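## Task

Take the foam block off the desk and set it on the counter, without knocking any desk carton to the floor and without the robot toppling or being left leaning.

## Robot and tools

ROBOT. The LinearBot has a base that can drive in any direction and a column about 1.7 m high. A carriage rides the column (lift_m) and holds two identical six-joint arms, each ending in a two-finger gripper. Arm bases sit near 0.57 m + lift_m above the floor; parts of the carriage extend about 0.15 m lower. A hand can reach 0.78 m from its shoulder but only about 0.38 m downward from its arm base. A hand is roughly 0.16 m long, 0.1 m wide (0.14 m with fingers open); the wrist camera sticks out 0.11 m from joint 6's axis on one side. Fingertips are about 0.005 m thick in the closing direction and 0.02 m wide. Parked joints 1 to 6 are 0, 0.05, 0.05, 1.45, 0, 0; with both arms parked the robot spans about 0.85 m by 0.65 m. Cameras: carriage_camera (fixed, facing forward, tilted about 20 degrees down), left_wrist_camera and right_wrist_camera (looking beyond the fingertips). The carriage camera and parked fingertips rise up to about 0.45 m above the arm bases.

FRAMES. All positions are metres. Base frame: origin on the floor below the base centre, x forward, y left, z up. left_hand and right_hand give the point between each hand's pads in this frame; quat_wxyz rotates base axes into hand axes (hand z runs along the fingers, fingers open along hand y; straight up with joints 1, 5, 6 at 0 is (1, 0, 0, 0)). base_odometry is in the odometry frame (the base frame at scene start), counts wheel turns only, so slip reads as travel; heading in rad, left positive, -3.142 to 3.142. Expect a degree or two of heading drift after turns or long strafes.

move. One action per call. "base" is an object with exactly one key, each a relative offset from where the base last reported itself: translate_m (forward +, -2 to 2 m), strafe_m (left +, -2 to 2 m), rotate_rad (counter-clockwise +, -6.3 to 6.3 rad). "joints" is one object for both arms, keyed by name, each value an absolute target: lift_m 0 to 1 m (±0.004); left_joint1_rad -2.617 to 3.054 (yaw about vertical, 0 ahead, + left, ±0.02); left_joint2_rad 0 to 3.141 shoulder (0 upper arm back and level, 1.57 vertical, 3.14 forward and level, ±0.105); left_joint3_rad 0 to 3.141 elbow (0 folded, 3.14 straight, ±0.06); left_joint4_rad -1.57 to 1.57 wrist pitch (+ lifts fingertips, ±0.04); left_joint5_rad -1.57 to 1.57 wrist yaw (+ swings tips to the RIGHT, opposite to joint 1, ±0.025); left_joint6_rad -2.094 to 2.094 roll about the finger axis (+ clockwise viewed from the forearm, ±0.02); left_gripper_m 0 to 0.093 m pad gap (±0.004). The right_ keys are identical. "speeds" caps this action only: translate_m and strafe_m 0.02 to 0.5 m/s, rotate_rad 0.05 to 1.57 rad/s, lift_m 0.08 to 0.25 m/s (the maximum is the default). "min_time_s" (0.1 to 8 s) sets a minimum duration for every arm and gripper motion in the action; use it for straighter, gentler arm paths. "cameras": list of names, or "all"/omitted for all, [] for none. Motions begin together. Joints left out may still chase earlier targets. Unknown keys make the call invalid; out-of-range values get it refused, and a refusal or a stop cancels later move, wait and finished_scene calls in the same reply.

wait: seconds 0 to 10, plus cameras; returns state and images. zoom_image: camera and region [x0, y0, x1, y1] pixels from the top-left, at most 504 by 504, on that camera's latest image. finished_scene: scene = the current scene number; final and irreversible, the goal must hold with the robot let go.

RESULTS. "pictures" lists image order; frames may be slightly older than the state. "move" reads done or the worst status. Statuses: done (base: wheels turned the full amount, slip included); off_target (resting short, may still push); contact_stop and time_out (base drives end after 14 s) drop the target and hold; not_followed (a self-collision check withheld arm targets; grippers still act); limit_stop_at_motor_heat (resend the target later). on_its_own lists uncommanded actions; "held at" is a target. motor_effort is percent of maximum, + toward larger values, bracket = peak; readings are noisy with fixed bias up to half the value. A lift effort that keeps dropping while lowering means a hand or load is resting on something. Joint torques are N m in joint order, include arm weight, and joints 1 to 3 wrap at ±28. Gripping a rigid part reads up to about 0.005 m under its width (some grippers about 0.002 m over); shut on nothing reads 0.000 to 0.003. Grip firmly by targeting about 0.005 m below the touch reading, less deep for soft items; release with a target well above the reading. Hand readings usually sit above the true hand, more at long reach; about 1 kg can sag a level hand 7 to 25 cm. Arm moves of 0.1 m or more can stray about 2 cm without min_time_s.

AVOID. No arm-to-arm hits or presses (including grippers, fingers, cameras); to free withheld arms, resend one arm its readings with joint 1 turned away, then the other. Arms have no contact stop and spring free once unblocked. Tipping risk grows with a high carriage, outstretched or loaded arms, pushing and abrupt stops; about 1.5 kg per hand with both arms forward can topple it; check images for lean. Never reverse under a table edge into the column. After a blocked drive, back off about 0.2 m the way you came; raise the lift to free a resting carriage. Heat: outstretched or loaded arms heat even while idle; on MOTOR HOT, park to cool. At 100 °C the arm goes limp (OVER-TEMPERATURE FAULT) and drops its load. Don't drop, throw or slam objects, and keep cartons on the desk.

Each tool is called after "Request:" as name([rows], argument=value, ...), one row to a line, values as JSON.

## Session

Request:
move(joints={"lift_m": 0.6})

Scene clock: 1.73 s.
Joint torques (N m): left_arm=[0.65 4.23 6.01 -0.22 -0.09 -0.05] | right_arm=[-0.03 4.49 7.01 -0.3 0.01 -0.12]
move: done
base_odometry: x=+0.000 y=+0.000 heading=+0.000
base_status: not commanded
joint_positions: lift_m=+0.600 left_joint1_rad=-0.005 left_joint2_rad=+0.047 left_joint3_rad=+0.038 left_joint4_rad=+1.447 left_joint5_rad=-0.039 left_joint6_rad=-0.008 left_gripper_m=+0.09396 right_joint1_rad=+0.004 right_joint2_rad=+0.041 right_joint3_rad=+0.059 right_joint4_rad=+1.485 right_joint5_rad=-0.003 right_joint6_rad=+0.011 right_gripper_m=+0.09396
joint_status: all done
motor_effort: lift_m=+31(38) drive_wheels=-1(4)
left_hand: x=+0.2672 y=+0.3155 z=+1.5818 quat_wxyz=(+0.998, -0.020, +0.066, -0.006) (m; base frame)
right_hand: x=+0.2494 y=-0.3084 z=+1.5884 quat_wxyz=(+0.999, -0.001, +0.034, +0.008) (m; base frame)
pictures: carriage_camera, left_wrist_camera, right_wrist_camera
Images, in order (width x height): carriage_camera 504x504, left_wrist_camera 504x504, right_wrist_camera 504x504.

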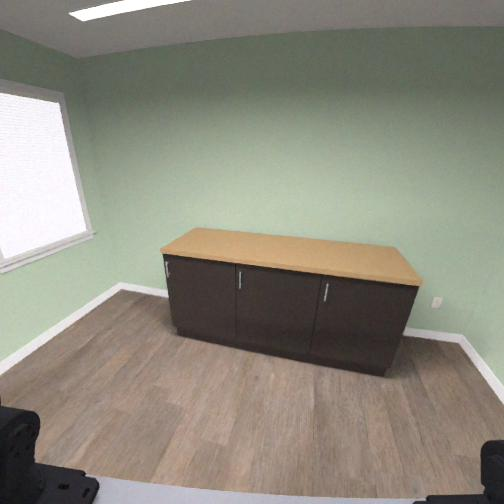

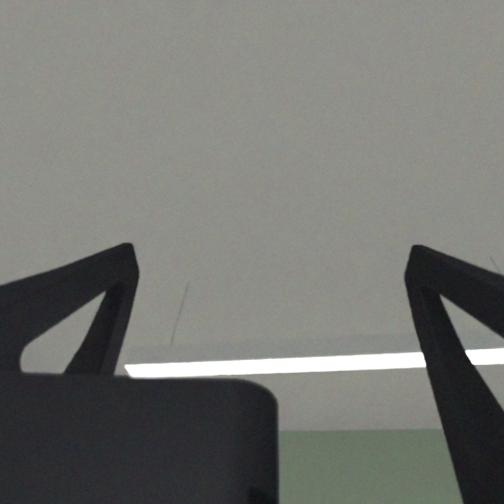

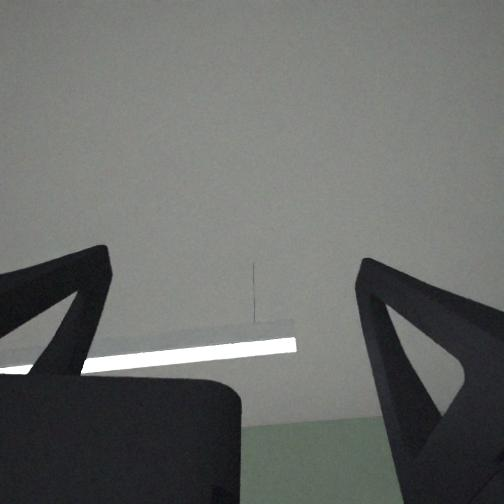

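Request:
move(base={"rotate_rad": 1.6}, cameras=["carriage_camera"])

Request:
move(base={"rotate_rad": 1.3}, joints={"lift_m": 0.9}, cameras=["carriage_camera"])

Scene clock: 11.70 s.
Joint torques (N m): left_arm=[0.58 4.26 6.05 -0.22 -0.1 -0.04] | right_arm=[-0.09 4.49 6.99 -0.29 0 -0.12]
move: done
base_odometry: x=+0.000 y=+0.000 heading=+1.599
base_status: done
joint_positions: lift_m=+0.600 left_joint1_rad=-0.005 left_joint2_rad=+0.047 left_joint3_rad=+0.038 left_joint4_rad=+1.447 left_joint5_rad=-0.039 left_joint6_rad=-0.008 left_gripper_m=+0.09397 right_joint1_rad=+0.004 right_joint2_rad=+0.041 right_joint3_rad=+0.059 right_joint4_rad=+1.485 right_joint5_rad=-0.003 right_joint6_rad=+0.011 right_gripper_m=+0.09397
joint_status: not commanded
motor_effort: lift_m=+31(31) drive_wheels=+7(19)
left_hand: x=+0.2672 y=+0.3155 z=+1.5818 quat_wxyz=(+0.998, -0.020, +0.066, -0.006) (m; base frame)
right_hand: x=+0.2494 y=-0.3084 z=+1.5884 quat_wxyz=(+0.999, -0.001, +0.034, +0.008) (m; base frame)
pictures: carriage_camera
Images, in order (width x height): carriage_camera 504x504.

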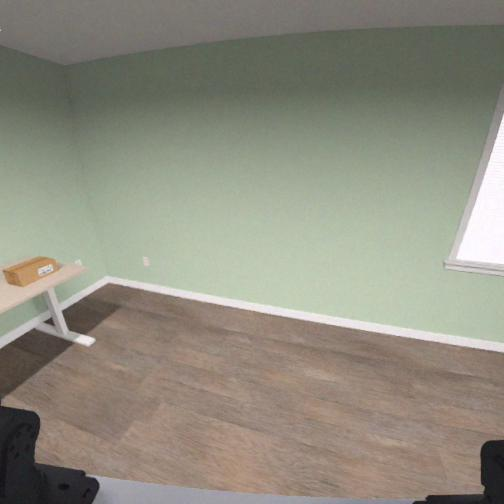

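Scene clock: 14.57 s.
Joint torques (N m): left_arm=[0.51 4.23 6 -0.22 -0.1 -0.04] | right_arm=[0.01 4.51 6.99 -0.3 0.02 -0.12]
move: done
base_odometry: x=+0.000 y=+0.000 heading=+2.899
base_status: done
joint_positions: lift_m=+0.900 left_joint1_rad=-0.005 left_joint2_rad=+0.047 left_joint3_rad=+0.038 left_joint4_rad=+1.446 left_joint5_rad=-0.039 left_joint6_rad=-0.008 left_gripper_m=+0.09398 right_joint1_rad=+0.004 right_joint2_rad=+0.041 right_joint3_rad=+0.059 right_joint4_rad=+1.485 right_joint5_rad=-0.003 right_joint6_rad=+0.011 right_gripper_m=+0.09397
joint_status: all done
motor_effort: lift_m=+31(37) drive_wheels=+4(13)
left_hand: x=+0.2674 y=+0.3155 z=+1.8818 quat_wxyz=(+0.998, -0.020, +0.067, -0.006) (m; base frame)
right_hand: x=+0.2494 y=-0.3084 z=+1.8884 quat_wxyz=(+0.999, -0.001, +0.034, +0.008) (m; base frame)
pictures: carriage_camera
Images, in order (width x height): carriage_camera 504x504.

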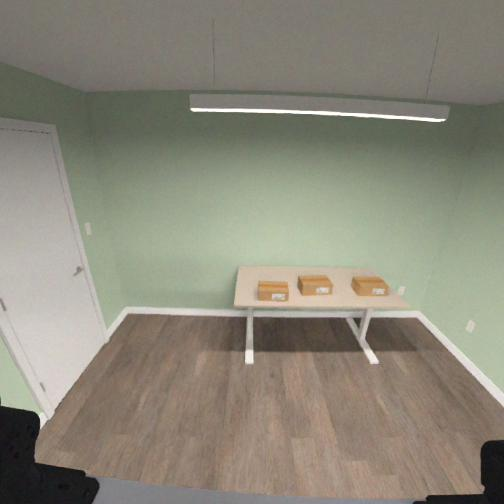

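Request:
zoom_image(camera="carriage_camera", region=[220, 250, 420, 370])

Scaled by 2.520 from the camera's 504x504 image, which has a finer 720x720 frame.

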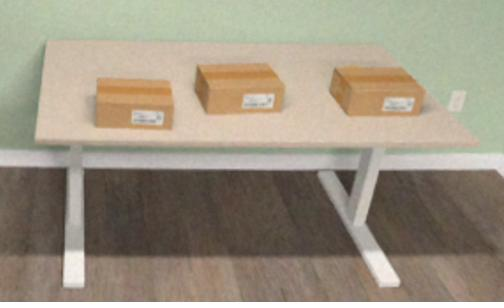

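Request:
move(base={"strafe_m": -0.55}, joints={"lift_m": 1.0}, cameras=[])

Request:
move(base={"translate_m": 0.6}, cameras=["carriage_camera"])

Request:
zoom_image(camera="carriage_camera", region=[110, 300, 400, 490])

Scene clock: 29.03 s.
Joint torques (N m): left_arm=[0.64 4.22 6.05 -0.2 -0.1 -0.05] | right_arm=[-0.05 4.46 6.99 -0.29 0 -0.11]
move: done
base_odometry: x=+0.131 y=+0.534 heading=+2.900
base_status: done
joint_positions: lift_m=+0.997 left_joint1_rad=-0.005 left_joint2_rad=+0.047 left_joint3_rad=+0.038 left_joint4_rad=+1.446 left_joint5_rad=-0.039 left_joint6_rad=-0.008 left_gripper_m=+0.09398 right_joint1_rad=+0.005 right_joint2_rad=+0.041 right_joint3_rad=+0.059 right_joint4_rad=+1.485 right_joint5_rad=-0.003 right_joint6_rad=+0.011 right_gripper_m=+0.09397
joint_status: all done
joint sent to its limit — lift_m, upper limit.
motor_effort: lift_m=+31(38) drive_wheels=-10(20)
left_hand: x=+0.2674 y=+0.3155 z=+1.9789 quat_wxyz=(+0.998, -0.020, +0.067, -0.005) (m; base frame)
right_hand: x=+0.2494 y=-0.3084 z=+1.9855 quat_wxyz=(+0.999, -0.001, +0.034, +0.008) (m; base frame)
pictures: none
No camera images: "cameras" was empty.

Scene clock: 32.53 s.
Joint torques (N m): left_arm=[0.53 4.27 6 -0.17 -0.09 -0.05] | right_arm=[-0.05 4.49 7.01 -0.29 0.01 -0.12]
move: done
base_odometry: x=-0.451 y=+0.678 heading=+2.899
base_status: done
joint_positions: lift_m=+0.997 left_joint1_rad=-0.005 left_joint2_rad=+0.047 left_joint3_rad=+0.038 left_joint4_rad=+1.446 left_joint5_rad=-0.039 left_joint6_rad=-0.008 left_gripper_m=+0.09398 right_joint1_rad=+0.005 right_joint2_rad=+0.041 right_joint3_rad=+0.059 right_joint4_rad=+1.485 right_joint5_rad=-0.003 right_joint6_rad=+0.011 right_gripper_m=+0.09397
joint_status: not commanded
motor_effort: lift_m=+31(31) drive_wheels=+4(15)
left_hand: x=+0.2675 y=+0.3155 z=+1.9788 quat_wxyz=(+0.998, -0.020, +0.067, -0.005) (m; base frame)
right_hand: x=+0.2495 y=-0.3084 z=+1.9855 quat_wxyz=(+0.999, -0.001, +0.034, +0.008) (m; base frame)
pictures: carriage_camera
Images, in order (width x height): carriage_camera 504x504.

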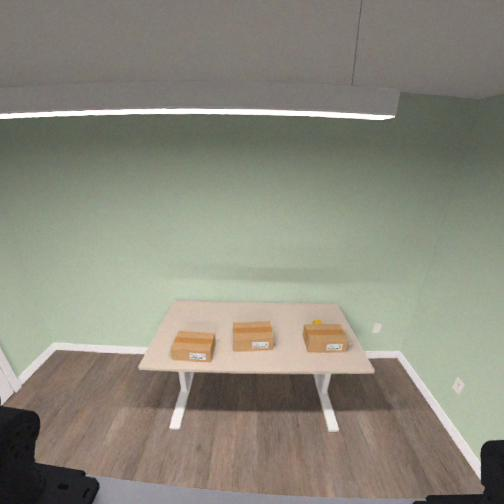

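Scaled by 1.738 from the camera's 504x504 image, which has a finer 720x720 frame.

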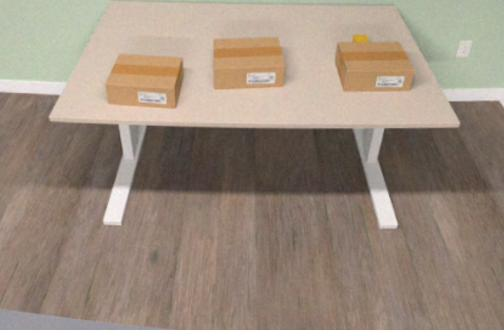

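Request:
move(base={"rotate_rad": -0.0175}, cameras=[])

Request:
move(base={"strafe_m": -0.28}, joints={"lift_m": 0.75, "right_joint2_rad": 1.75, "right_joint3_rad": 1.75, "right_joint4_rad": -0.9}, cameras=[])

Request:
move(base={"translate_m": 0.45}, speeds={"translate_m": 0.25}, cameras=["carriage_camera", "right_wrist_camera"])

Scene clock: 53.83 s.
Joint torques (N m): left_arm=[0.46 4.15 6.02 -0.22 -0.08 -0.04] | right_arm=[-0.06 4.51 6.99 -0.29 0.01 -0.11]
move: done
base_odometry: x=-0.451 y=+0.678 heading=+2.883
base_status: done
joint_positions: lift_m=+0.997 left_joint1_rad=-0.005 left_joint2_rad=+0.047 left_joint3_rad=+0.038 left_joint4_rad=+1.446 left_joint5_rad=-0.039 left_joint6_rad=-0.008 left_gripper_m=+0.09398 right_joint1_rad=+0.005 right_joint2_rad=+0.041 right_joint3_rad=+0.059 right_joint4_rad=+1.485 right_joint5_rad=-0.003 right_joint6_rad=+0.011 right_gripper_m=+0.09397
joint_status: not commanded
motor_effort: lift_m=+31(31) drive_wheels=-10(13)
left_hand: x=+0.2674 y=+0.3155 z=+1.9789 quat_wxyz=(+0.998, -0.020, +0.067, -0.005) (m; base frame)
right_hand: x=+0.2495 y=-0.3084 z=+1.9855 quat_wxyz=(+0.999, -0.001, +0.034, +0.008) (m; base frame)
pictures: none
No camera images: "cameras" was empty.

Scene clock: 56.33 s.
Joint torques (N m): left_arm=[0.51 4.23 6.01 -0.22 -0.1 -0.05] | right_arm=[0.23 -8.57 11.59 1.59 -0.01 -0.11]
move: done
base_odometry: x=-0.380 y=+0.949 heading=+2.884
base_status: done
joint_positions: lift_m=+0.750 left_joint1_rad=-0.005 left_joint2_rad=+0.047 left_joint3_rad=+0.038 left_joint4_rad=+1.446 left_joint5_rad=-0.039 left_joint6_rad=-0.008 left_gripper_m=+0.09398 right_joint1_rad=+0.001 right_joint2_rad=+1.745 right_joint3_rad=+1.718 right_joint4_rad=-0.886 right_joint5_rad=-0.002 right_joint6_rad=+0.011 right_gripper_m=+0.09397
joint_status: all done
motor_effort: lift_m=+28(28) drive_wheels=-5(13)
left_hand: x=+0.2674 y=+0.3155 z=+1.7321 quat_wxyz=(+0.998, -0.020, +0.067, -0.005) (m; base frame)
right_hand: x=+0.6954 y=-0.3082 z=+1.5368 quat_wxyz=(+0.323, +0.004, +0.946, +0.003) (m; base frame)
pictures: none
No camera images: "cameras" was empty.

Scene clock: 59.57 s.
Joint torques (N m): left_arm=[0.53 4.23 6.01 -0.23 -0.1 -0.05] | right_arm=[0.25 -8.75 11.21 1.63 0.01 -0.12]
move: done
base_odometry: x=-0.815 y=+1.065 heading=+2.883
base_status: done
joint_positions: lift_m=+0.750 left_joint1_rad=-0.005 left_joint2_rad=+0.047 left_joint3_rad=+0.038 left_joint4_rad=+1.447 left_joint5_rad=-0.039 left_joint6_rad=-0.008 left_gripper_m=+0.09398 right_joint1_rad=+0.001 right_joint2_rad=+1.747 right_joint3_rad=+1.722 right_joint4_rad=-0.891 right_joint5_rad=-0.002 right_joint6_rad=+0.011 right_gripper_m=+0.09397
joint_status: not commanded
motor_effort: lift_m=+27(28) drive_wheels=-7(13)
left_hand: x=+0.2671 y=+0.3155 z=+1.7321 quat_wxyz=(+0.998, -0.020, +0.066, -0.005) (m; base frame)
right_hand: x=+0.6951 y=-0.3082 z=+1.5369 quat_wxyz=(+0.322, +0.004, +0.947, +0.003) (m; base frame)
pictures: carriage_camera, right_wrist_camera
Images, in order (width x height): carriage_camera 504x504, right_wrist_camera 504x504.

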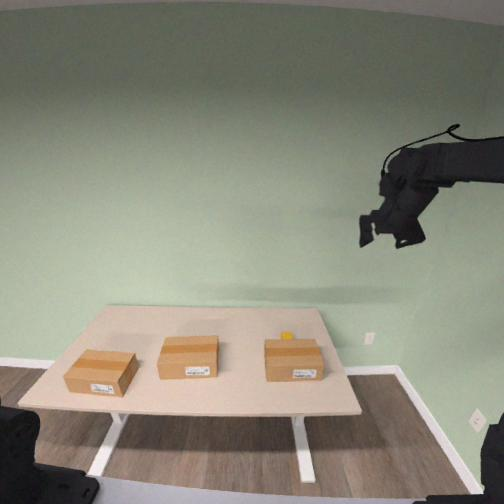

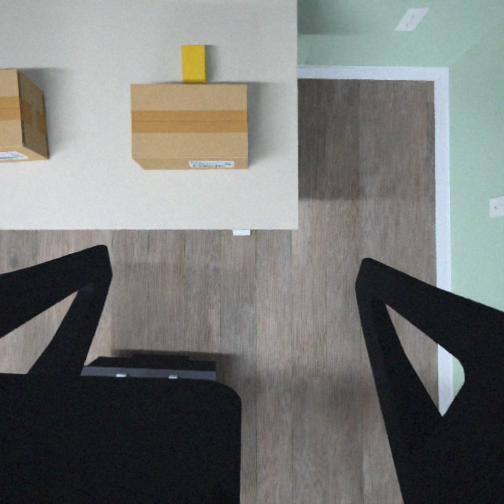

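Request:
move(base={"strafe_m": 0.09}, joints={"right_joint2_rad": 3.07, "right_joint3_rad": 2.227, "right_joint4_rad": -0.728}, speeds={"strafe_m": 0.2}, min_time_s=2.5, cameras=[])

Request:
move(base={"translate_m": 0.34}, speeds={"translate_m": 0.2}, cameras=["carriage_camera", "right_wrist_camera"])

Scene clock: 124.60 s.
Joint torques (N m): left_arm=[0.53 4.23 6 -0.22 -0.09 -0.06] | right_arm=[-0.13 -14.09 8.1 0.51 0.01 -0.12]
move: done
base_odometry: x=-0.838 y=+0.978 heading=+2.883
base_status: done
joint_positions: lift_m=+0.750 left_joint1_rad=-0.005 left_joint2_rad=+0.047 left_joint3_rad=+0.038 left_joint4_rad=+1.447 left_joint5_rad=-0.039 left_joint6_rad=-0.008 left_gripper_m=+0.09398 right_joint1_rad=+0.005 right_joint2_rad=+3.064 right_joint3_rad=+2.206 right_joint4_rad=-0.749 right_joint5_rad=-0.002 right_joint6_rad=+0.011 right_gripper_m=+0.09398
joint_status: all done
motor_effort: lift_m=+27(28) drive_wheels=+2(11)
left_hand: x=+0.2671 y=+0.3155 z=+1.7321 quat_wxyz=(+0.998, -0.020, +0.066, -0.005) (m; base frame)
right_hand: x=+0.7127 y=-0.3064 z=+1.0467 quat_wxyz=(-0.018, +0.003, +1.000, +0.001) (m; base frame)
pictures: none
No camera images: "cameras" was empty.

Scene clock: 127.50 s.
Joint torques (N m): left_arm=[0.58 4.16 5.93 -0.23 -0.1 -0.05] | right_arm=[-0.12 -14.09 8.12 0.43 0 -0.12]
move: done
base_odometry: x=-1.167 y=+1.064 heading=+2.883
base_status: done
joint_positions: lift_m=+0.750 left_joint1_rad=-0.005 left_joint2_rad=+0.047 left_joint3_rad=+0.038 left_joint4_rad=+1.447 left_joint5_rad=-0.039 left_joint6_rad=-0.008 left_gripper_m=+0.09398 right_joint1_rad=+0.005 right_joint2_rad=+3.064 right_joint3_rad=+2.206 right_joint4_rad=-0.741 right_joint5_rad=-0.002 right_joint6_rad=+0.011 right_gripper_m=+0.09398
joint_status: not commanded
motor_effort: lift_m=+28(28) drive_wheels=+4(14)
left_hand: x=+0.2671 y=+0.3155 z=+1.7321 quat_wxyz=(+0.998, -0.020, +0.066, -0.005) (m; base frame)
right_hand: x=+0.7145 y=-0.3064 z=+1.0466 quat_wxyz=(-0.014, +0.003, +1.000, +0.001) (m; base frame)
pictures: carriage_camera, right_wrist_camera
Images, in order (width x height): carriage_camera 504x504, right_wrist_camera 504x504.

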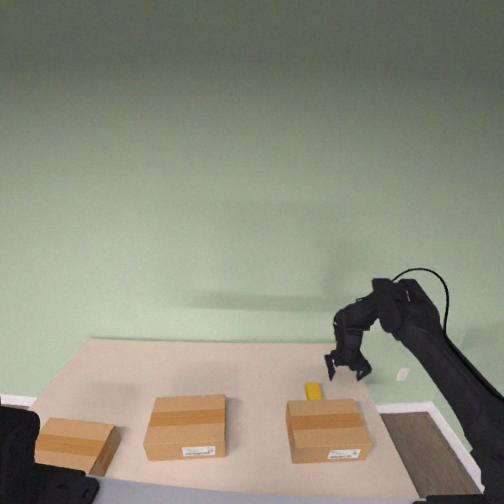

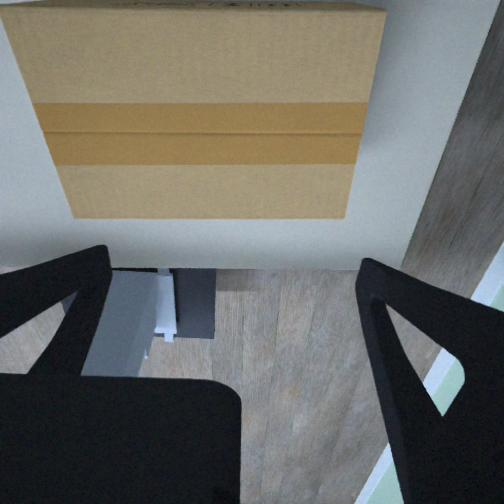

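Request:
move(base={"strafe_m": 0.026}, speeds={"strafe_m": 0.1}, cameras=[])

Request:
move(base={"translate_m": 0.075}, speeds={"translate_m": 0.1}, joints={"lift_m": 0.62}, cameras=["carriage_camera", "right_wrist_camera"])

Scene clock: 159.70 s.
Joint torques (N m): left_arm=[0.75 4.25 5.98 -0.21 -0.11 -0.05] | right_arm=[-0.2 -14.11 8.09 0.44 0 -0.11]
move: done
base_odometry: x=-1.174 y=+1.039 heading=+2.883
base_status: done
joint_positions: lift_m=+0.750 left_joint1_rad=-0.005 left_joint2_rad=+0.047 left_joint3_rad=+0.038 left_joint4_rad=+1.447 left_joint5_rad=-0.039 left_joint6_rad=-0.008 left_gripper_m=+0.09398 right_joint1_rad=+0.006 right_joint2_rad=+3.064 right_joint3_rad=+2.206 right_joint4_rad=-0.741 right_joint5_rad=-0.002 right_joint6_rad=+0.011 right_gripper_m=+0.09398
joint_status: not commanded
motor_effort: lift_m=+27(28) drive_wheels=+4(11)
left_hand: x=+0.2670 y=+0.3155 z=+1.7321 quat_wxyz=(+0.998, -0.020, +0.066, -0.005) (m; base frame)
right_hand: x=+0.7146 y=-0.3056 z=+1.0466 quat_wxyz=(-0.014, +0.002, +1.000, +0.001) (m; base frame)
pictures: none
No camera images: "cameras" was empty.

Scene clock: 161.13 s.
Joint torques (N m): left_arm=[0.54 4.21 6.04 -0.21 -0.09 -0.05] | right_arm=[-0.17 -15.41 7.39 0.38 0.01 -0.11]
move: done
base_odometry: x=-1.247 y=+1.058 heading=+2.884
base_status: done
joint_positions: lift_m=+0.620 left_joint1_rad=-0.005 left_joint2_rad=+0.047 left_joint3_rad=+0.038 left_joint4_rad=+1.447 left_joint5_rad=-0.039 left_joint6_rad=-0.008 left_gripper_m=+0.09398 right_joint1_rad=+0.006 right_joint2_rad=+3.078 right_joint3_rad=+2.213 right_joint4_rad=-0.737 right_joint5_rad=-0.002 right_joint6_rad=+0.011 right_gripper_m=+0.09398
joint_status: all done
motor_effort: lift_m=+27(29) drive_wheels=-9(12)
left_hand: x=+0.2670 y=+0.3155 z=+1.6021 quat_wxyz=(+0.998, -0.020, +0.066, -0.005) (m; base frame)
right_hand: x=+0.7131 y=-0.3056 z=+0.9116 quat_wxyz=(-0.016, +0.002, +1.000, +0.001) (m; base frame)
pictures: carriage_camera, right_wrist_camera
Images, in order (width x height): carriage_camera 504x504, right_wrist_camera 504x504.

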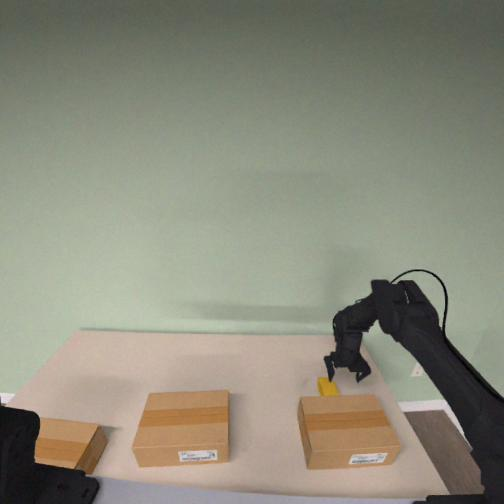

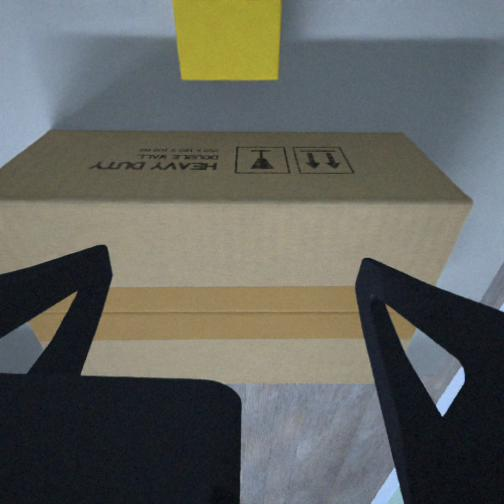

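Request:
move(base={"translate_m": 0.045}, speeds={"translate_m": 0.1}, joints={"lift_m": 0.55}, cameras=["carriage_camera", "right_wrist_camera"])

Scene clock: 170.80 s.
Joint torques (N m): left_arm=[0.5 4.21 6.06 -0.23 -0.09 -0.05] | right_arm=[-0.2 -15.76 7.21 0.38 0 -0.11]
move: done
base_odometry: x=-1.290 y=+1.069 heading=+2.884
base_status: done
joint_positions: lift_m=+0.550 left_joint1_rad=-0.005 left_joint2_rad=+0.047 left_joint3_rad=+0.038 left_joint4_rad=+1.447 left_joint5_rad=-0.039 left_joint6_rad=-0.008 left_gripper_m=+0.09398 right_joint1_rad=+0.006 right_joint2_rad=+3.081 right_joint3_rad=+2.214 right_joint4_rad=-0.736 right_joint5_rad=-0.002 right_joint6_rad=+0.011 right_gripper_m=+0.09398
joint_status: all done
motor_effort: lift_m=+28(29) drive_wheels=-9(14)
left_hand: x=+0.2670 y=+0.3156 z=+1.5321 quat_wxyz=(+0.998, -0.020, +0.066, -0.006) (m; base frame)
right_hand: x=+0.7126 y=-0.3057 z=+0.8402 quat_wxyz=(-0.016, +0.002, +1.000, +0.001) (m; base frame)
pictures: carriage_camera, right_wrist_camera
Images, in order (width x height): carriage_camera 504x504, right_wrist_camera 504x504.

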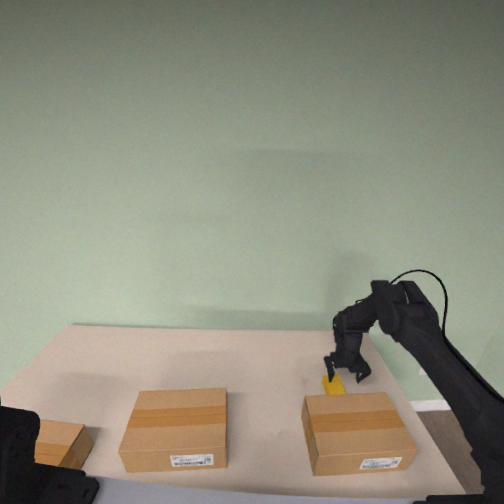

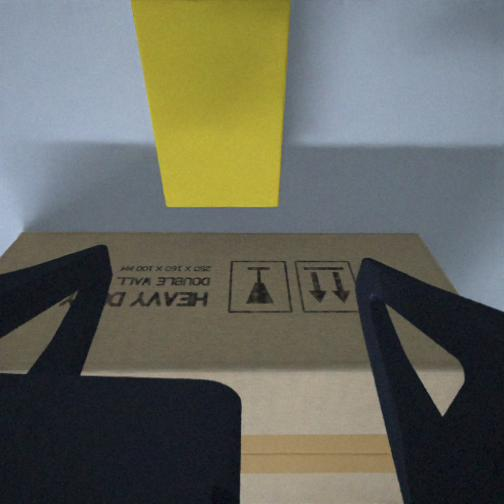

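Request:
move(base={"strafe_m": 0.009}, speeds={"strafe_m": 0.05}, cameras=[])

Request:
move(base={"translate_m": 0.015}, speeds={"translate_m": 0.05}, joints={"lift_m": 0.5}, cameras=["carriage_camera", "right_wrist_camera"])

Scene clock: 179.27 s.
Joint torques (N m): left_arm=[0.53 4.25 6.02 -0.24 -0.08 -0.05] | right_arm=[-0.25 -15.73 7.3 0.36 0 -0.12]
move: done
base_odometry: x=-1.293 y=+1.061 heading=+2.884
base_status: done
joint_positions: lift_m=+0.550 left_joint1_rad=-0.005 left_joint2_rad=+0.047 left_joint3_rad=+0.038 left_joint4_rad=+1.447 left_joint5_rad=-0.040 left_joint6_rad=-0.008 left_gripper_m=+0.09398 right_joint1_rad=+0.007 right_joint2_rad=+3.081 right_joint3_rad=+2.214 right_joint4_rad=-0.736 right_joint5_rad=-0.002 right_joint6_rad=+0.011 right_gripper_m=+0.09398
joint_status: not commanded
motor_effort: lift_m=+28(28) drive_wheels=+4(10)
left_hand: x=+0.2670 y=+0.3156 z=+1.5321 quat_wxyz=(+0.998, -0.020, +0.066, -0.006) (m; base frame)
right_hand: x=+0.7126 y=-0.3052 z=+0.8402 quat_wxyz=(-0.016, +0.002, +1.000, +0.001) (m; base frame)
pictures: none
No camera images: "cameras" was empty.

Scene clock: 180.07 s.
Joint torques (N m): left_arm=[0.62 4.26 6 -0.23 -0.09 -0.05] | right_arm=[-0.24 -15.88 7.12 0.36 0 -0.11]
move: done
base_odometry: x=-1.307 y=+1.064 heading=+2.884
base_status: done
joint_positions: lift_m=+0.500 left_joint1_rad=-0.005 left_joint2_rad=+0.047 left_joint3_rad=+0.038 left_joint4_rad=+1.448 left_joint5_rad=-0.040 left_joint6_rad=-0.008 left_gripper_m=+0.09398 right_joint1_rad=+0.007 right_joint2_rad=+3.083 right_joint3_rad=+2.215 right_joint4_rad=-0.734 right_joint5_rad=-0.002 right_joint6_rad=+0.011 right_gripper_m=+0.09398
joint_status: all done
motor_effort: lift_m=+27(29) drive_wheels=-8(13)
left_hand: x=+0.2669 y=+0.3156 z=+1.4821 quat_wxyz=(+0.998, -0.020, +0.066, -0.006) (m; base frame)
right_hand: x=+0.7127 y=-0.3052 z=+0.7896 quat_wxyz=(-0.016, +0.002, +1.000, +0.001) (m; base frame)
pictures: carriage_camera, right_wrist_camera
Images, in order (width x height): carriage_camera 504x504, right_wrist_camera 504x504.

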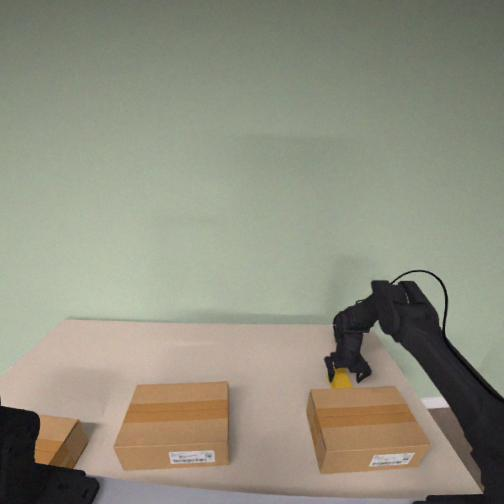

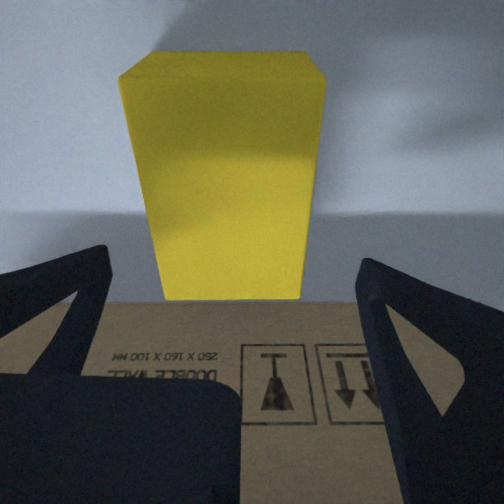

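Request:
move(joints={"lift_m": 0.475}, speeds={"lift_m": 0.08}, cameras=["right_wrist_camera"])

Scene clock: 189.67 s.
Joint torques (N m): left_arm=[0.47 4.21 6.05 -0.22 -0.09 -0.06] | right_arm=[-0.27 -16.03 6.9 0.36 0 -0.11]
move: done
base_odometry: x=-1.307 y=+1.064 heading=+2.884
base_status: not commanded
joint_positions: lift_m=+0.475 left_joint1_rad=-0.005 left_joint2_rad=+0.047 left_joint3_rad=+0.038 left_joint4_rad=+1.448 left_joint5_rad=-0.040 left_joint6_rad=-0.008 left_gripper_m=+0.09398 right_joint1_rad=+0.007 right_joint2_rad=+3.084 right_joint3_rad=+2.217 right_joint4_rad=-0.733 right_joint5_rad=-0.002 right_joint6_rad=+0.011 right_gripper_m=+0.09398
joint_status: all done
motor_effort: lift_m=+28(28) drive_wheels=-7(10)
left_hand: x=+0.2669 y=+0.3156 z=+1.4571 quat_wxyz=(+0.998, -0.020, +0.066, -0.006) (m; base frame)
right_hand: x=+0.7132 y=-0.3052 z=+0.7645 quat_wxyz=(-0.015, +0.002, +1.000, +0.001) (m; base frame)
pictures: right_wrist_camera
Images, in order (width x height): right_wrist_camera 504x504.

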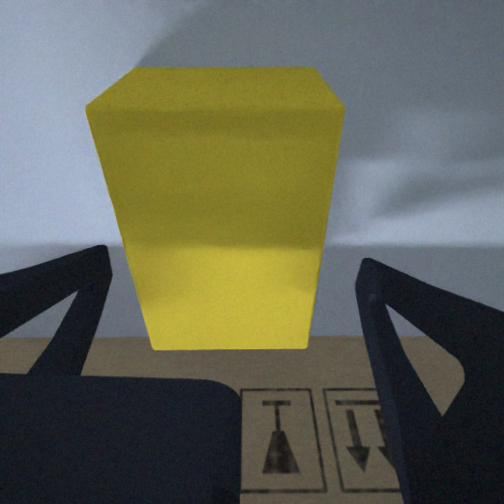

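Request:
move(joints={"right_gripper_m": 0.046}, min_time_s=2, cameras=["right_wrist_camera"])

Scene clock: 199.20 s.
Joint torques (N m): left_arm=[0.65 4.22 6.01 -0.24 -0.08 -0.03] | right_arm=[-0.27 -16.01 6.95 0.35 0 -0.12]
move: off_target
base_odometry: x=-1.307 y=+1.064 heading=+2.884
base_status: not commanded
joint_positions: lift_m=+0.475 left_joint1_rad=-0.005 left_joint2_rad=+0.047 left_joint3_rad=+0.038 left_joint4_rad=+1.448 left_joint5_rad=-0.040 left_joint6_rad=-0.008 left_gripper_m=+0.09398 right_joint1_rad=+0.007 right_joint2_rad=+3.084 right_joint3_rad=+2.217 right_joint4_rad=-0.733 right_joint5_rad=-0.002 right_joint6_rad=+0.011 right_gripper_m=+0.05688
joint_status: right_gripper_m off_target (ended at +0.05690, target +0.04600)
motor_effort: lift_m=+28(28) drive_wheels=-9(10)
left_hand: x=+0.2669 y=+0.3156 z=+1.4571 quat_wxyz=(+0.998, -0.020, +0.066, -0.006) (m; base frame)
right_hand: x=+0.7132 y=-0.3052 z=+0.7645 quat_wxyz=(-0.015, +0.002, +1.000, +0.001) (m; base frame)
pictures: right_wrist_camera
Images, in order (width x height): right_wrist_camera 504x504.

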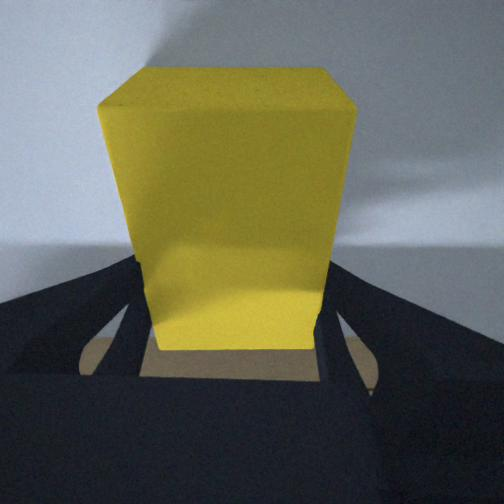

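Request:
move(joints={"lift_m": 0.6}, speeds={"lift_m": 0.1}, cameras=["right_wrist_camera"])

Request:
move(joints={"lift_m": 0.8}, speeds={"lift_m": 0.2}, cameras=["carriage_camera", "right_wrist_camera"])

Scene clock: 209.13 s.
Joint torques (N m): left_arm=[0.57 4.33 5.83 -0.23 -0.06 -0.06] | right_arm=[-0.25 -16.06 6.91 0.33 0 -0.12]
move: done
base_odometry: x=-1.307 y=+1.064 heading=+2.884
base_status: not commanded
joint_positions: lift_m=+0.600 left_joint1_rad=-0.005 left_joint2_rad=+0.047 left_joint3_rad=+0.038 left_joint4_rad=+1.448 left_joint5_rad=-0.040 left_joint6_rad=-0.008 left_gripper_m=+0.09398 right_joint1_rad=+0.007 right_joint2_rad=+3.085 right_joint3_rad=+2.217 right_joint4_rad=-0.733 right_joint5_rad=-0.002 right_joint6_rad=+0.011 right_gripper_m=+0.05687
joint_status: all done
motor_effort: lift_m=+31(37) drive_wheels=+6(10)
left_hand: x=+0.2669 y=+0.3156 z=+1.5818 quat_wxyz=(+0.998, -0.020, +0.066, -0.006) (m; base frame)
right_hand: x=+0.7134 y=-0.3052 z=+0.8891 quat_wxyz=(-0.015, +0.002, +1.000, +0.001) (m; base frame)
pictures: right_wrist_camera
Images, in order (width x height): right_wrist_camera 504x504.

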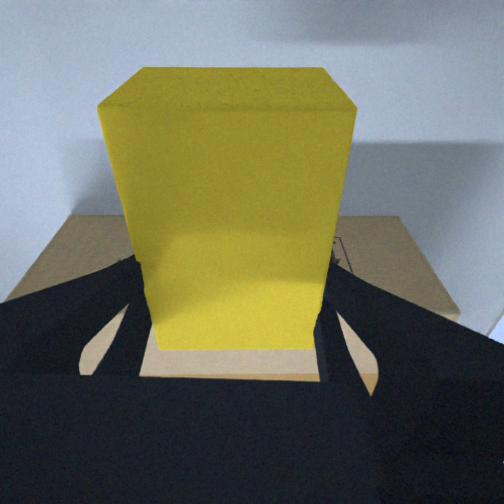

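Scene clock: 210.60 s.
Joint torques (N m): left_arm=[0.65 4.22 6.02 -0.23 -0.08 -0.04] | right_arm=[-0.28 -16.12 6.8 0.33 0 -0.13]
move: done
base_odometry: x=-1.307 y=+1.064 heading=+2.884
base_status: not commanded
joint_positions: lift_m=+0.800 left_joint1_rad=-0.005 left_joint2_rad=+0.047 left_joint3_rad=+0.038 left_joint4_rad=+1.447 left_joint5_rad=-0.040 left_joint6_rad=-0.008 left_gripper_m=+0.09398 right_joint1_rad=+0.007 right_joint2_rad=+3.085 right_joint3_rad=+2.218 right_joint4_rad=-0.732 right_joint5_rad=-0.002 right_joint6_rad=+0.011 right_gripper_m=+0.05687
joint_status: all done
motor_effort: lift_m=+30(38) drive_wheels=-8(10)
left_hand: x=+0.2670 y=+0.3156 z=+1.7818 quat_wxyz=(+0.998, -0.020, +0.066, -0.006) (m; base frame)
right_hand: x=+0.7137 y=-0.3052 z=+1.0892 quat_wxyz=(-0.014, +0.002, +1.000, +0.001) (m; base frame)
pictures: carriage_camera, right_wrist_camera
Images, in order (width x height): carriage_camera 504x504, right_wrist_camera 504x504.

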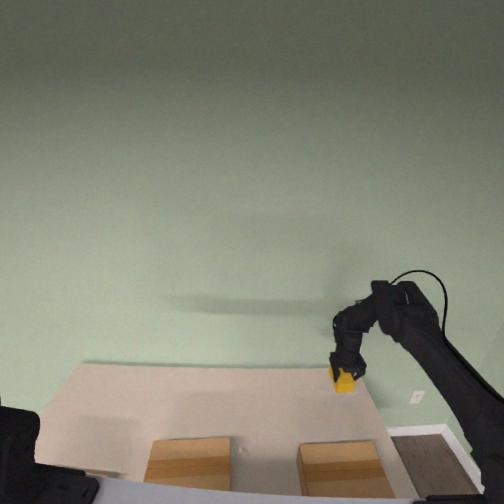

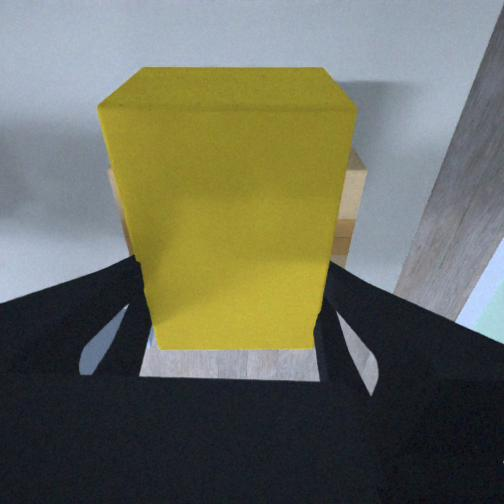

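Request:
move(base={"translate_m": -0.8}, speeds={"translate_m": 0.35}, cameras=[])

Request:
move(base={"rotate_rad": 3.085}, speeds={"rotate_rad": 1.0}, cameras=["carriage_camera"])

Scene clock: 235.23 s.
Joint torques (N m): left_arm=[0.61 4.36 5.93 -0.24 -0.08 -0.05] | right_arm=[-0.27 -16.1 6.84 0.34 0.01 -0.12]
move: done
base_odometry: x=-0.533 y=+0.861 heading=+2.885
base_status: done
joint_positions: lift_m=+0.800 left_joint1_rad=-0.005 left_joint2_rad=+0.047 left_joint3_rad=+0.038 left_joint4_rad=+1.447 left_joint5_rad=-0.040 left_joint6_rad=-0.008 left_gripper_m=+0.09398 right_joint1_rad=+0.007 right_joint2_rad=+3.085 right_joint3_rad=+2.218 right_joint4_rad=-0.731 right_joint5_rad=-0.002 right_joint6_rad=+0.011 right_gripper_m=+0.05687
joint_status: not commanded
motor_effort: lift_m=+30(31) drive_wheels=-2(15)
left_hand: x=+0.2672 y=+0.3156 z=+1.7818 quat_wxyz=(+0.998, -0.020, +0.066, -0.006) (m; base frame)
right_hand: x=+0.7138 y=-0.3052 z=+1.0892 quat_wxyz=(-0.014, +0.002, +1.000, +0.001) (m; base frame)
pictures: none
No camera images: "cameras" was empty.

Scene clock: 239.87 s.
Joint torques (N m): left_arm=[0.57 4.23 5.97 -0.23 -0.08 -0.04] | right_arm=[-0.2 -16.09 6.84 0.32 0 -0.11]
move: done
base_odometry: x=-0.534 y=+0.861 heading=-0.314
base_status: done
joint_positions: lift_m=+0.800 left_joint1_rad=-0.005 left_joint2_rad=+0.047 left_joint3_rad=+0.038 left_joint4_rad=+1.446 left_joint5_rad=-0.040 left_joint6_rad=-0.008 left_gripper_m=+0.09399 right_joint1_rad=+0.006 right_joint2_rad=+3.085 right_joint3_rad=+2.218 right_joint4_rad=-0.730 right_joint5_rad=-0.002 right_joint6_rad=+0.011 right_gripper_m=+0.05678
joint_status: not commanded
motor_effort: lift_m=+30(31) drive_wheels=+9(17)
left_hand: x=+0.2673 y=+0.3157 z=+1.7818 quat_wxyz=(+0.998, -0.020, +0.067, -0.006) (m; base frame)
right_hand: x=+0.7143 y=-0.3059 z=+1.0891 quat_wxyz=(-0.013, +0.003, +1.000, +0.001) (m; base frame)
pictures: carriage_camera
Images, in order (width x height): carriage_camera 504x504.

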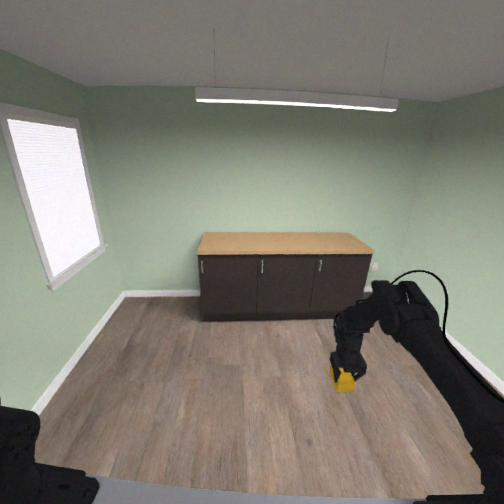

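Request:
move(base={"translate_m": 1.5}, speeds={"translate_m": 0.4}, cameras=["carriage_camera", "right_wrist_camera"])

Scene clock: 249.03 s.
Joint torques (N m): left_arm=[0.62 4.31 5.98 -0.24 -0.08 -0.04] | right_arm=[-0.17 -16.13 6.84 0.31 0.01 -0.11]
move: done
base_odometry: x=+0.894 y=+0.400 heading=-0.313
base_status: done
joint_positions: lift_m=+0.800 left_joint1_rad=-0.005 left_joint2_rad=+0.047 left_joint3_rad=+0.038 left_joint4_rad=+1.446 left_joint5_rad=-0.040 left_joint6_rad=-0.008 left_gripper_m=+0.09399 right_joint1_rad=+0.006 right_joint2_rad=+3.085 right_joint3_rad=+2.218 right_joint4_rad=-0.730 right_joint5_rad=-0.002 right_joint6_rad=+0.011 right_gripper_m=+0.05677
joint_status: not commanded
motor_effort: lift_m=+31(31) drive_wheels=-11(22)
left_hand: x=+0.2673 y=+0.3157 z=+1.7818 quat_wxyz=(+0.998, -0.020, +0.067, -0.006) (m; base frame)
right_hand: x=+0.7143 y=-0.3059 z=+1.0891 quat_wxyz=(-0.013, +0.003, +1.000, +0.001) (m; base frame)
pictures: carriage_camera, right_wrist_camera
Images, in order (width x height): carriage_camera 504x504, right_wrist_camera 504x504.

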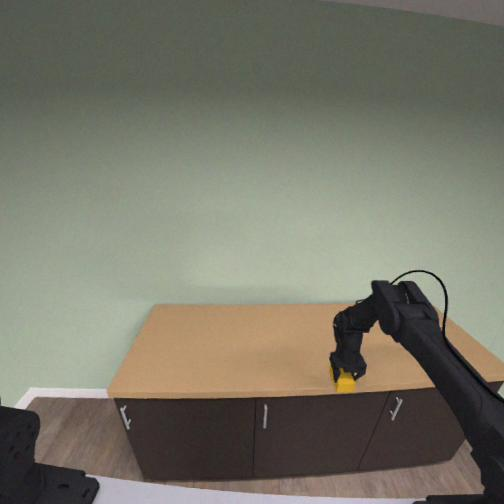

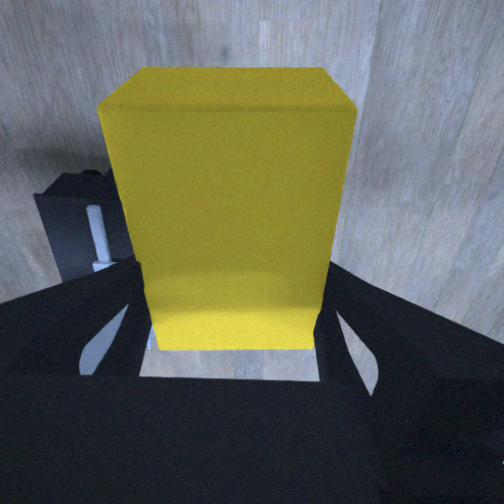

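Request:
move(base={"translate_m": 0.27}, speeds={"translate_m": 0.2}, joints={"lift_m": 0.72}, cameras=["carriage_camera", "right_wrist_camera"])

Scene clock: 258.20 s.
Joint torques (N m): left_arm=[0.61 4.19 6.02 -0.24 -0.08 -0.05] | right_arm=[-0.13 -16.13 6.84 0.32 0.02 -0.11]
move: done
base_odometry: x=+1.151 y=+0.317 heading=-0.312
base_status: done
joint_positions: lift_m=+0.720 left_joint1_rad=-0.005 left_joint2_rad=+0.047 left_joint3_rad=+0.038 left_joint4_rad=+1.447 left_joint5_rad=-0.040 left_joint6_rad=-0.008 left_gripper_m=+0.09399 right_joint1_rad=+0.006 right_joint2_rad=+3.085 right_joint3_rad=+2.218 right_joint4_rad=-0.730 right_joint5_rad=-0.002 right_joint6_rad=+0.011 right_gripper_m=+0.05677
joint_status: all done
motor_effort: lift_m=+28(29) drive_wheels=-12(17)
left_hand: x=+0.2671 y=+0.3157 z=+1.7021 quat_wxyz=(+0.998, -0.020, +0.066, -0.006) (m; base frame)
right_hand: x=+0.7140 y=-0.3059 z=+1.0092 quat_wxyz=(-0.013, +0.003, +1.000, +0.001) (m; base frame)
pictures: carriage_camera, right_wrist_camera
Images, in order (width x height): carriage_camera 504x504, right_wrist_camera 504x504.

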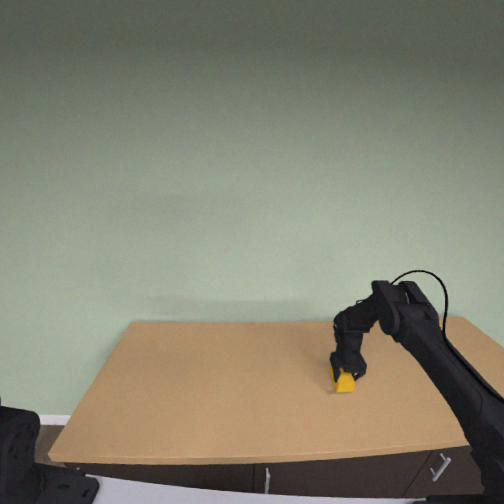

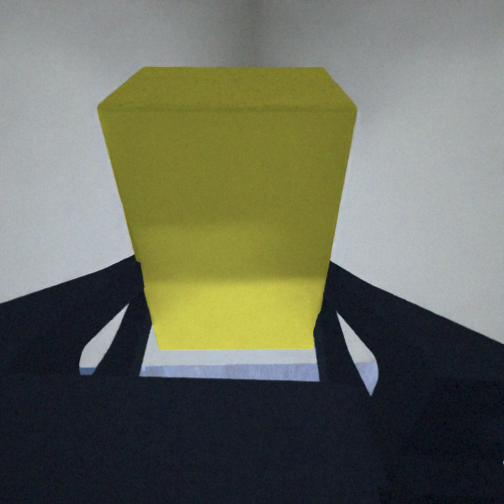

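Request:
move(joints={"lift_m": 0.682}, speeds={"lift_m": 0.08}, cameras=["right_wrist_camera"])

Request:
move(joints={"lift_m": 0.674}, speeds={"lift_m": 0.08}, cameras=["right_wrist_camera"])

Request:
move(joints={"lift_m": 0.668}, speeds={"lift_m": 0.08}, cameras=["right_wrist_camera"])

Scene clock: 267.10 s.
Joint torques (N m): left_arm=[0.61 4.36 6.23 -0.22 -0.1 -0.05] | right_arm=[-0.16 -16.13 6.83 0.31 0 -0.12]
move: done
base_odometry: x=+1.151 y=+0.317 heading=-0.312
base_status: not commanded
joint_positions: lift_m=+0.682 left_joint1_rad=-0.005 left_joint2_rad=+0.047 left_joint3_rad=+0.038 left_joint4_rad=+1.447 left_joint5_rad=-0.040 left_joint6_rad=-0.008 left_gripper_m=+0.09399 right_joint1_rad=+0.006 right_joint2_rad=+3.086 right_joint3_rad=+2.219 right_joint4_rad=-0.729 right_joint5_rad=-0.002 right_joint6_rad=+0.011 right_gripper_m=+0.05677
joint_status: all done
motor_effort: lift_m=+28(28) drive_wheels=-11(11)
left_hand: x=+0.2671 y=+0.3157 z=+1.6641 quat_wxyz=(+0.998, -0.020, +0.066, -0.006) (m; base frame)
right_hand: x=+0.7144 y=-0.3059 z=+0.9712 quat_wxyz=(-0.013, +0.003, +1.000, +0.001) (m; base frame)
pictures: right_wrist_camera
Images, in order (width x height): right_wrist_camera 504x504.

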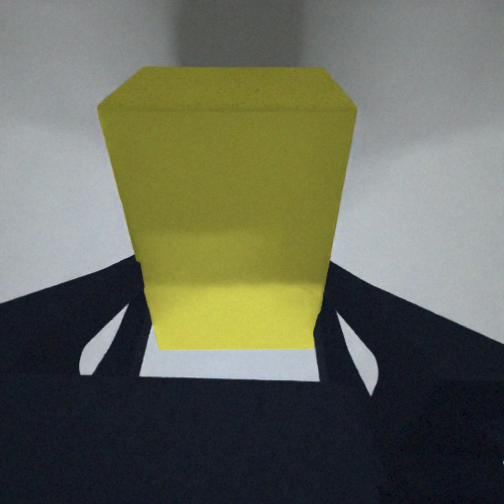

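Scene clock: 267.57 s.
Joint torques (N m): left_arm=[0.62 4.22 5.94 -0.23 -0.06 -0.05] | right_arm=[-0.18 -16.4 6.76 0.31 0.01 -0.11]
move: done
base_odometry: x=+1.151 y=+0.317 heading=-0.312
base_status: not commanded
joint_positions: lift_m=+0.674 left_joint1_rad=-0.005 left_joint2_rad=+0.047 left_joint3_rad=+0.038 left_joint4_rad=+1.447 left_joint5_rad=-0.040 left_joint6_rad=-0.008 left_gripper_m=+0.09399 right_joint1_rad=+0.006 right_joint2_rad=+3.088 right_joint3_rad=+2.219 right_joint4_rad=-0.729 right_joint5_rad=-0.002 right_joint6_rad=+0.011 right_gripper_m=+0.05677
joint_status: all done
motor_effort: lift_m=+28(28) drive_wheels=-10(12)
left_hand: x=+0.2671 y=+0.3157 z=+1.6561 quat_wxyz=(+0.998, -0.020, +0.066, -0.006) (m; base frame)
right_hand: x=+0.7137 y=-0.3059 z=+0.9623 quat_wxyz=(-0.014, +0.003, +1.000, +0.001) (m; base frame)
pictures: right_wrist_camera
Images, in order (width x height): right_wrist_camera 504x504.

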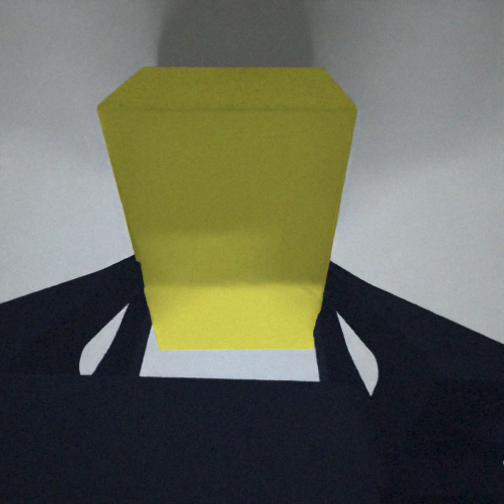

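Scene clock: 268.00 s.
Joint torques (N m): left_arm=[0.51 4.18 6 -0.21 -0.08 -0.05] | right_arm=[-0.13 -16.44 6.78 0.29 0 -0.11]
move: done
base_odometry: x=+1.151 y=+0.317 heading=-0.312
base_status: not commanded
joint_positions: lift_m=+0.668 left_joint1_rad=-0.005 left_joint2_rad=+0.047 left_joint3_rad=+0.038 left_joint4_rad=+1.447 left_joint5_rad=-0.040 left_joint6_rad=-0.008 left_gripper_m=+0.09399 right_joint1_rad=+0.006 right_joint2_rad=+3.088 right_joint3_rad=+2.219 right_joint4_rad=-0.728 right_joint5_rad=-0.002 right_joint6_rad=+0.011 right_gripper_m=+0.05677
joint_status: all done
motor_effort: lift_m=+28(28) drive_wheels=-11(11)
left_hand: x=+0.2671 y=+0.3157 z=+1.6501 quat_wxyz=(+0.998, -0.020, +0.066, -0.006) (m; base frame)
right_hand: x=+0.7137 y=-0.3059 z=+0.9560 quat_wxyz=(-0.013, +0.003, +1.000, +0.001) (m; base frame)
pictures: right_wrist_camera
Images, in order (width x height): right_wrist_camera 504x504.

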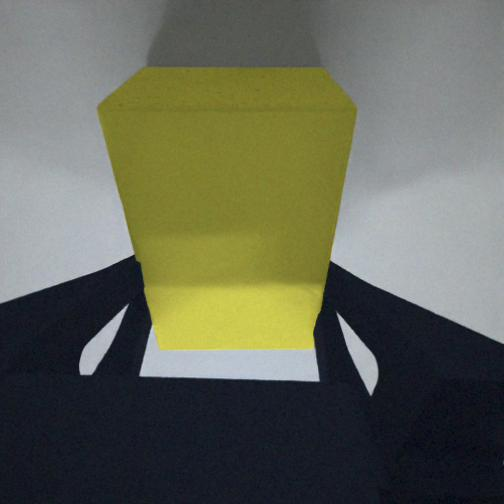

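Request:
move(joints={"lift_m": 0.663}, speeds={"lift_m": 0.08}, cameras=["right_wrist_camera"])

Request:
move(joints={"lift_m": 0.658}, speeds={"lift_m": 0.08}, cameras=["right_wrist_camera"])

Scene clock: 275.40 s.
Joint torques (N m): left_arm=[0.58 4.16 6.04 -0.24 -0.08 -0.04] | right_arm=[-0.13 -16.09 6.64 0.35 0 -0.12]
move: done
base_odometry: x=+1.151 y=+0.317 heading=-0.312
base_status: not commanded
joint_positions: lift_m=+0.663 left_joint1_rad=-0.005 left_joint2_rad=+0.047 left_joint3_rad=+0.038 left_joint4_rad=+1.447 left_joint5_rad=-0.040 left_joint6_rad=-0.008 left_gripper_m=+0.09399 right_joint1_rad=+0.006 right_joint2_rad=+3.084 right_joint3_rad=+2.220 right_joint4_rad=-0.733 right_joint5_rad=-0.002 right_joint6_rad=+0.011 right_gripper_m=+0.05677
joint_status: all done
motor_effort: lift_m=+26(26) drive_wheels=-10(12)
left_hand: x=+0.2671 y=+0.3157 z=+1.6453 quat_wxyz=(+0.998, -0.020, +0.066, -0.006) (m; base frame)
right_hand: x=+0.7147 y=-0.3059 z=+0.9535 quat_wxyz=(-0.013, +0.003, +1.000, +0.001) (m; base frame)
pictures: right_wrist_camera
Images, in order (width x height): right_wrist_camera 504x504.

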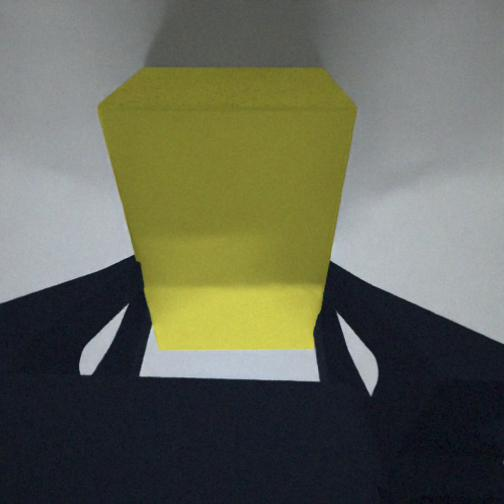

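Scene clock: 275.83 s.
Joint torques (N m): left_arm=[0.58 4.22 5.97 -0.22 -0.08 -0.05] | right_arm=[-0.12 -15.1 6.61 0.52 0 -0.11]
move: done
base_odometry: x=+1.151 y=+0.317 heading=-0.312
base_status: not commanded
joint_positions: lift_m=+0.658 left_joint1_rad=-0.005 left_joint2_rad=+0.047 left_joint3_rad=+0.038 left_joint4_rad=+1.447 left_joint5_rad=-0.040 left_joint6_rad=-0.008 left_gripper_m=+0.09399 right_joint1_rad=+0.006 right_joint2_rad=+3.074 right_joint3_rad=+2.220 right_joint4_rad=-0.749 right_joint5_rad=-0.002 right_joint6_rad=+0.011 right_gripper_m=+0.05677
joint_status: all done
motor_effort: lift_m=+25(27) drive_wheels=-9(12)
left_hand: x=+0.2671 y=+0.3157 z=+1.6403 quat_wxyz=(+0.998, -0.020, +0.066, -0.006) (m; base frame)
right_hand: x=+0.7147 y=-0.3059 z=+0.9532 quat_wxyz=(-0.016, +0.003, +1.000, +0.001) (m; base frame)
pictures: right_wrist_camera
Images, in order (width x height): right_wrist_camera 504x504.

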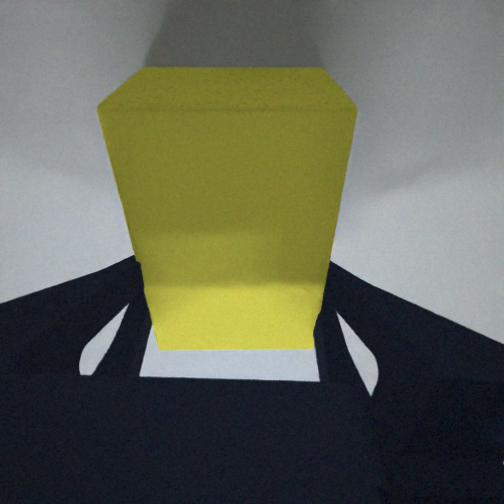

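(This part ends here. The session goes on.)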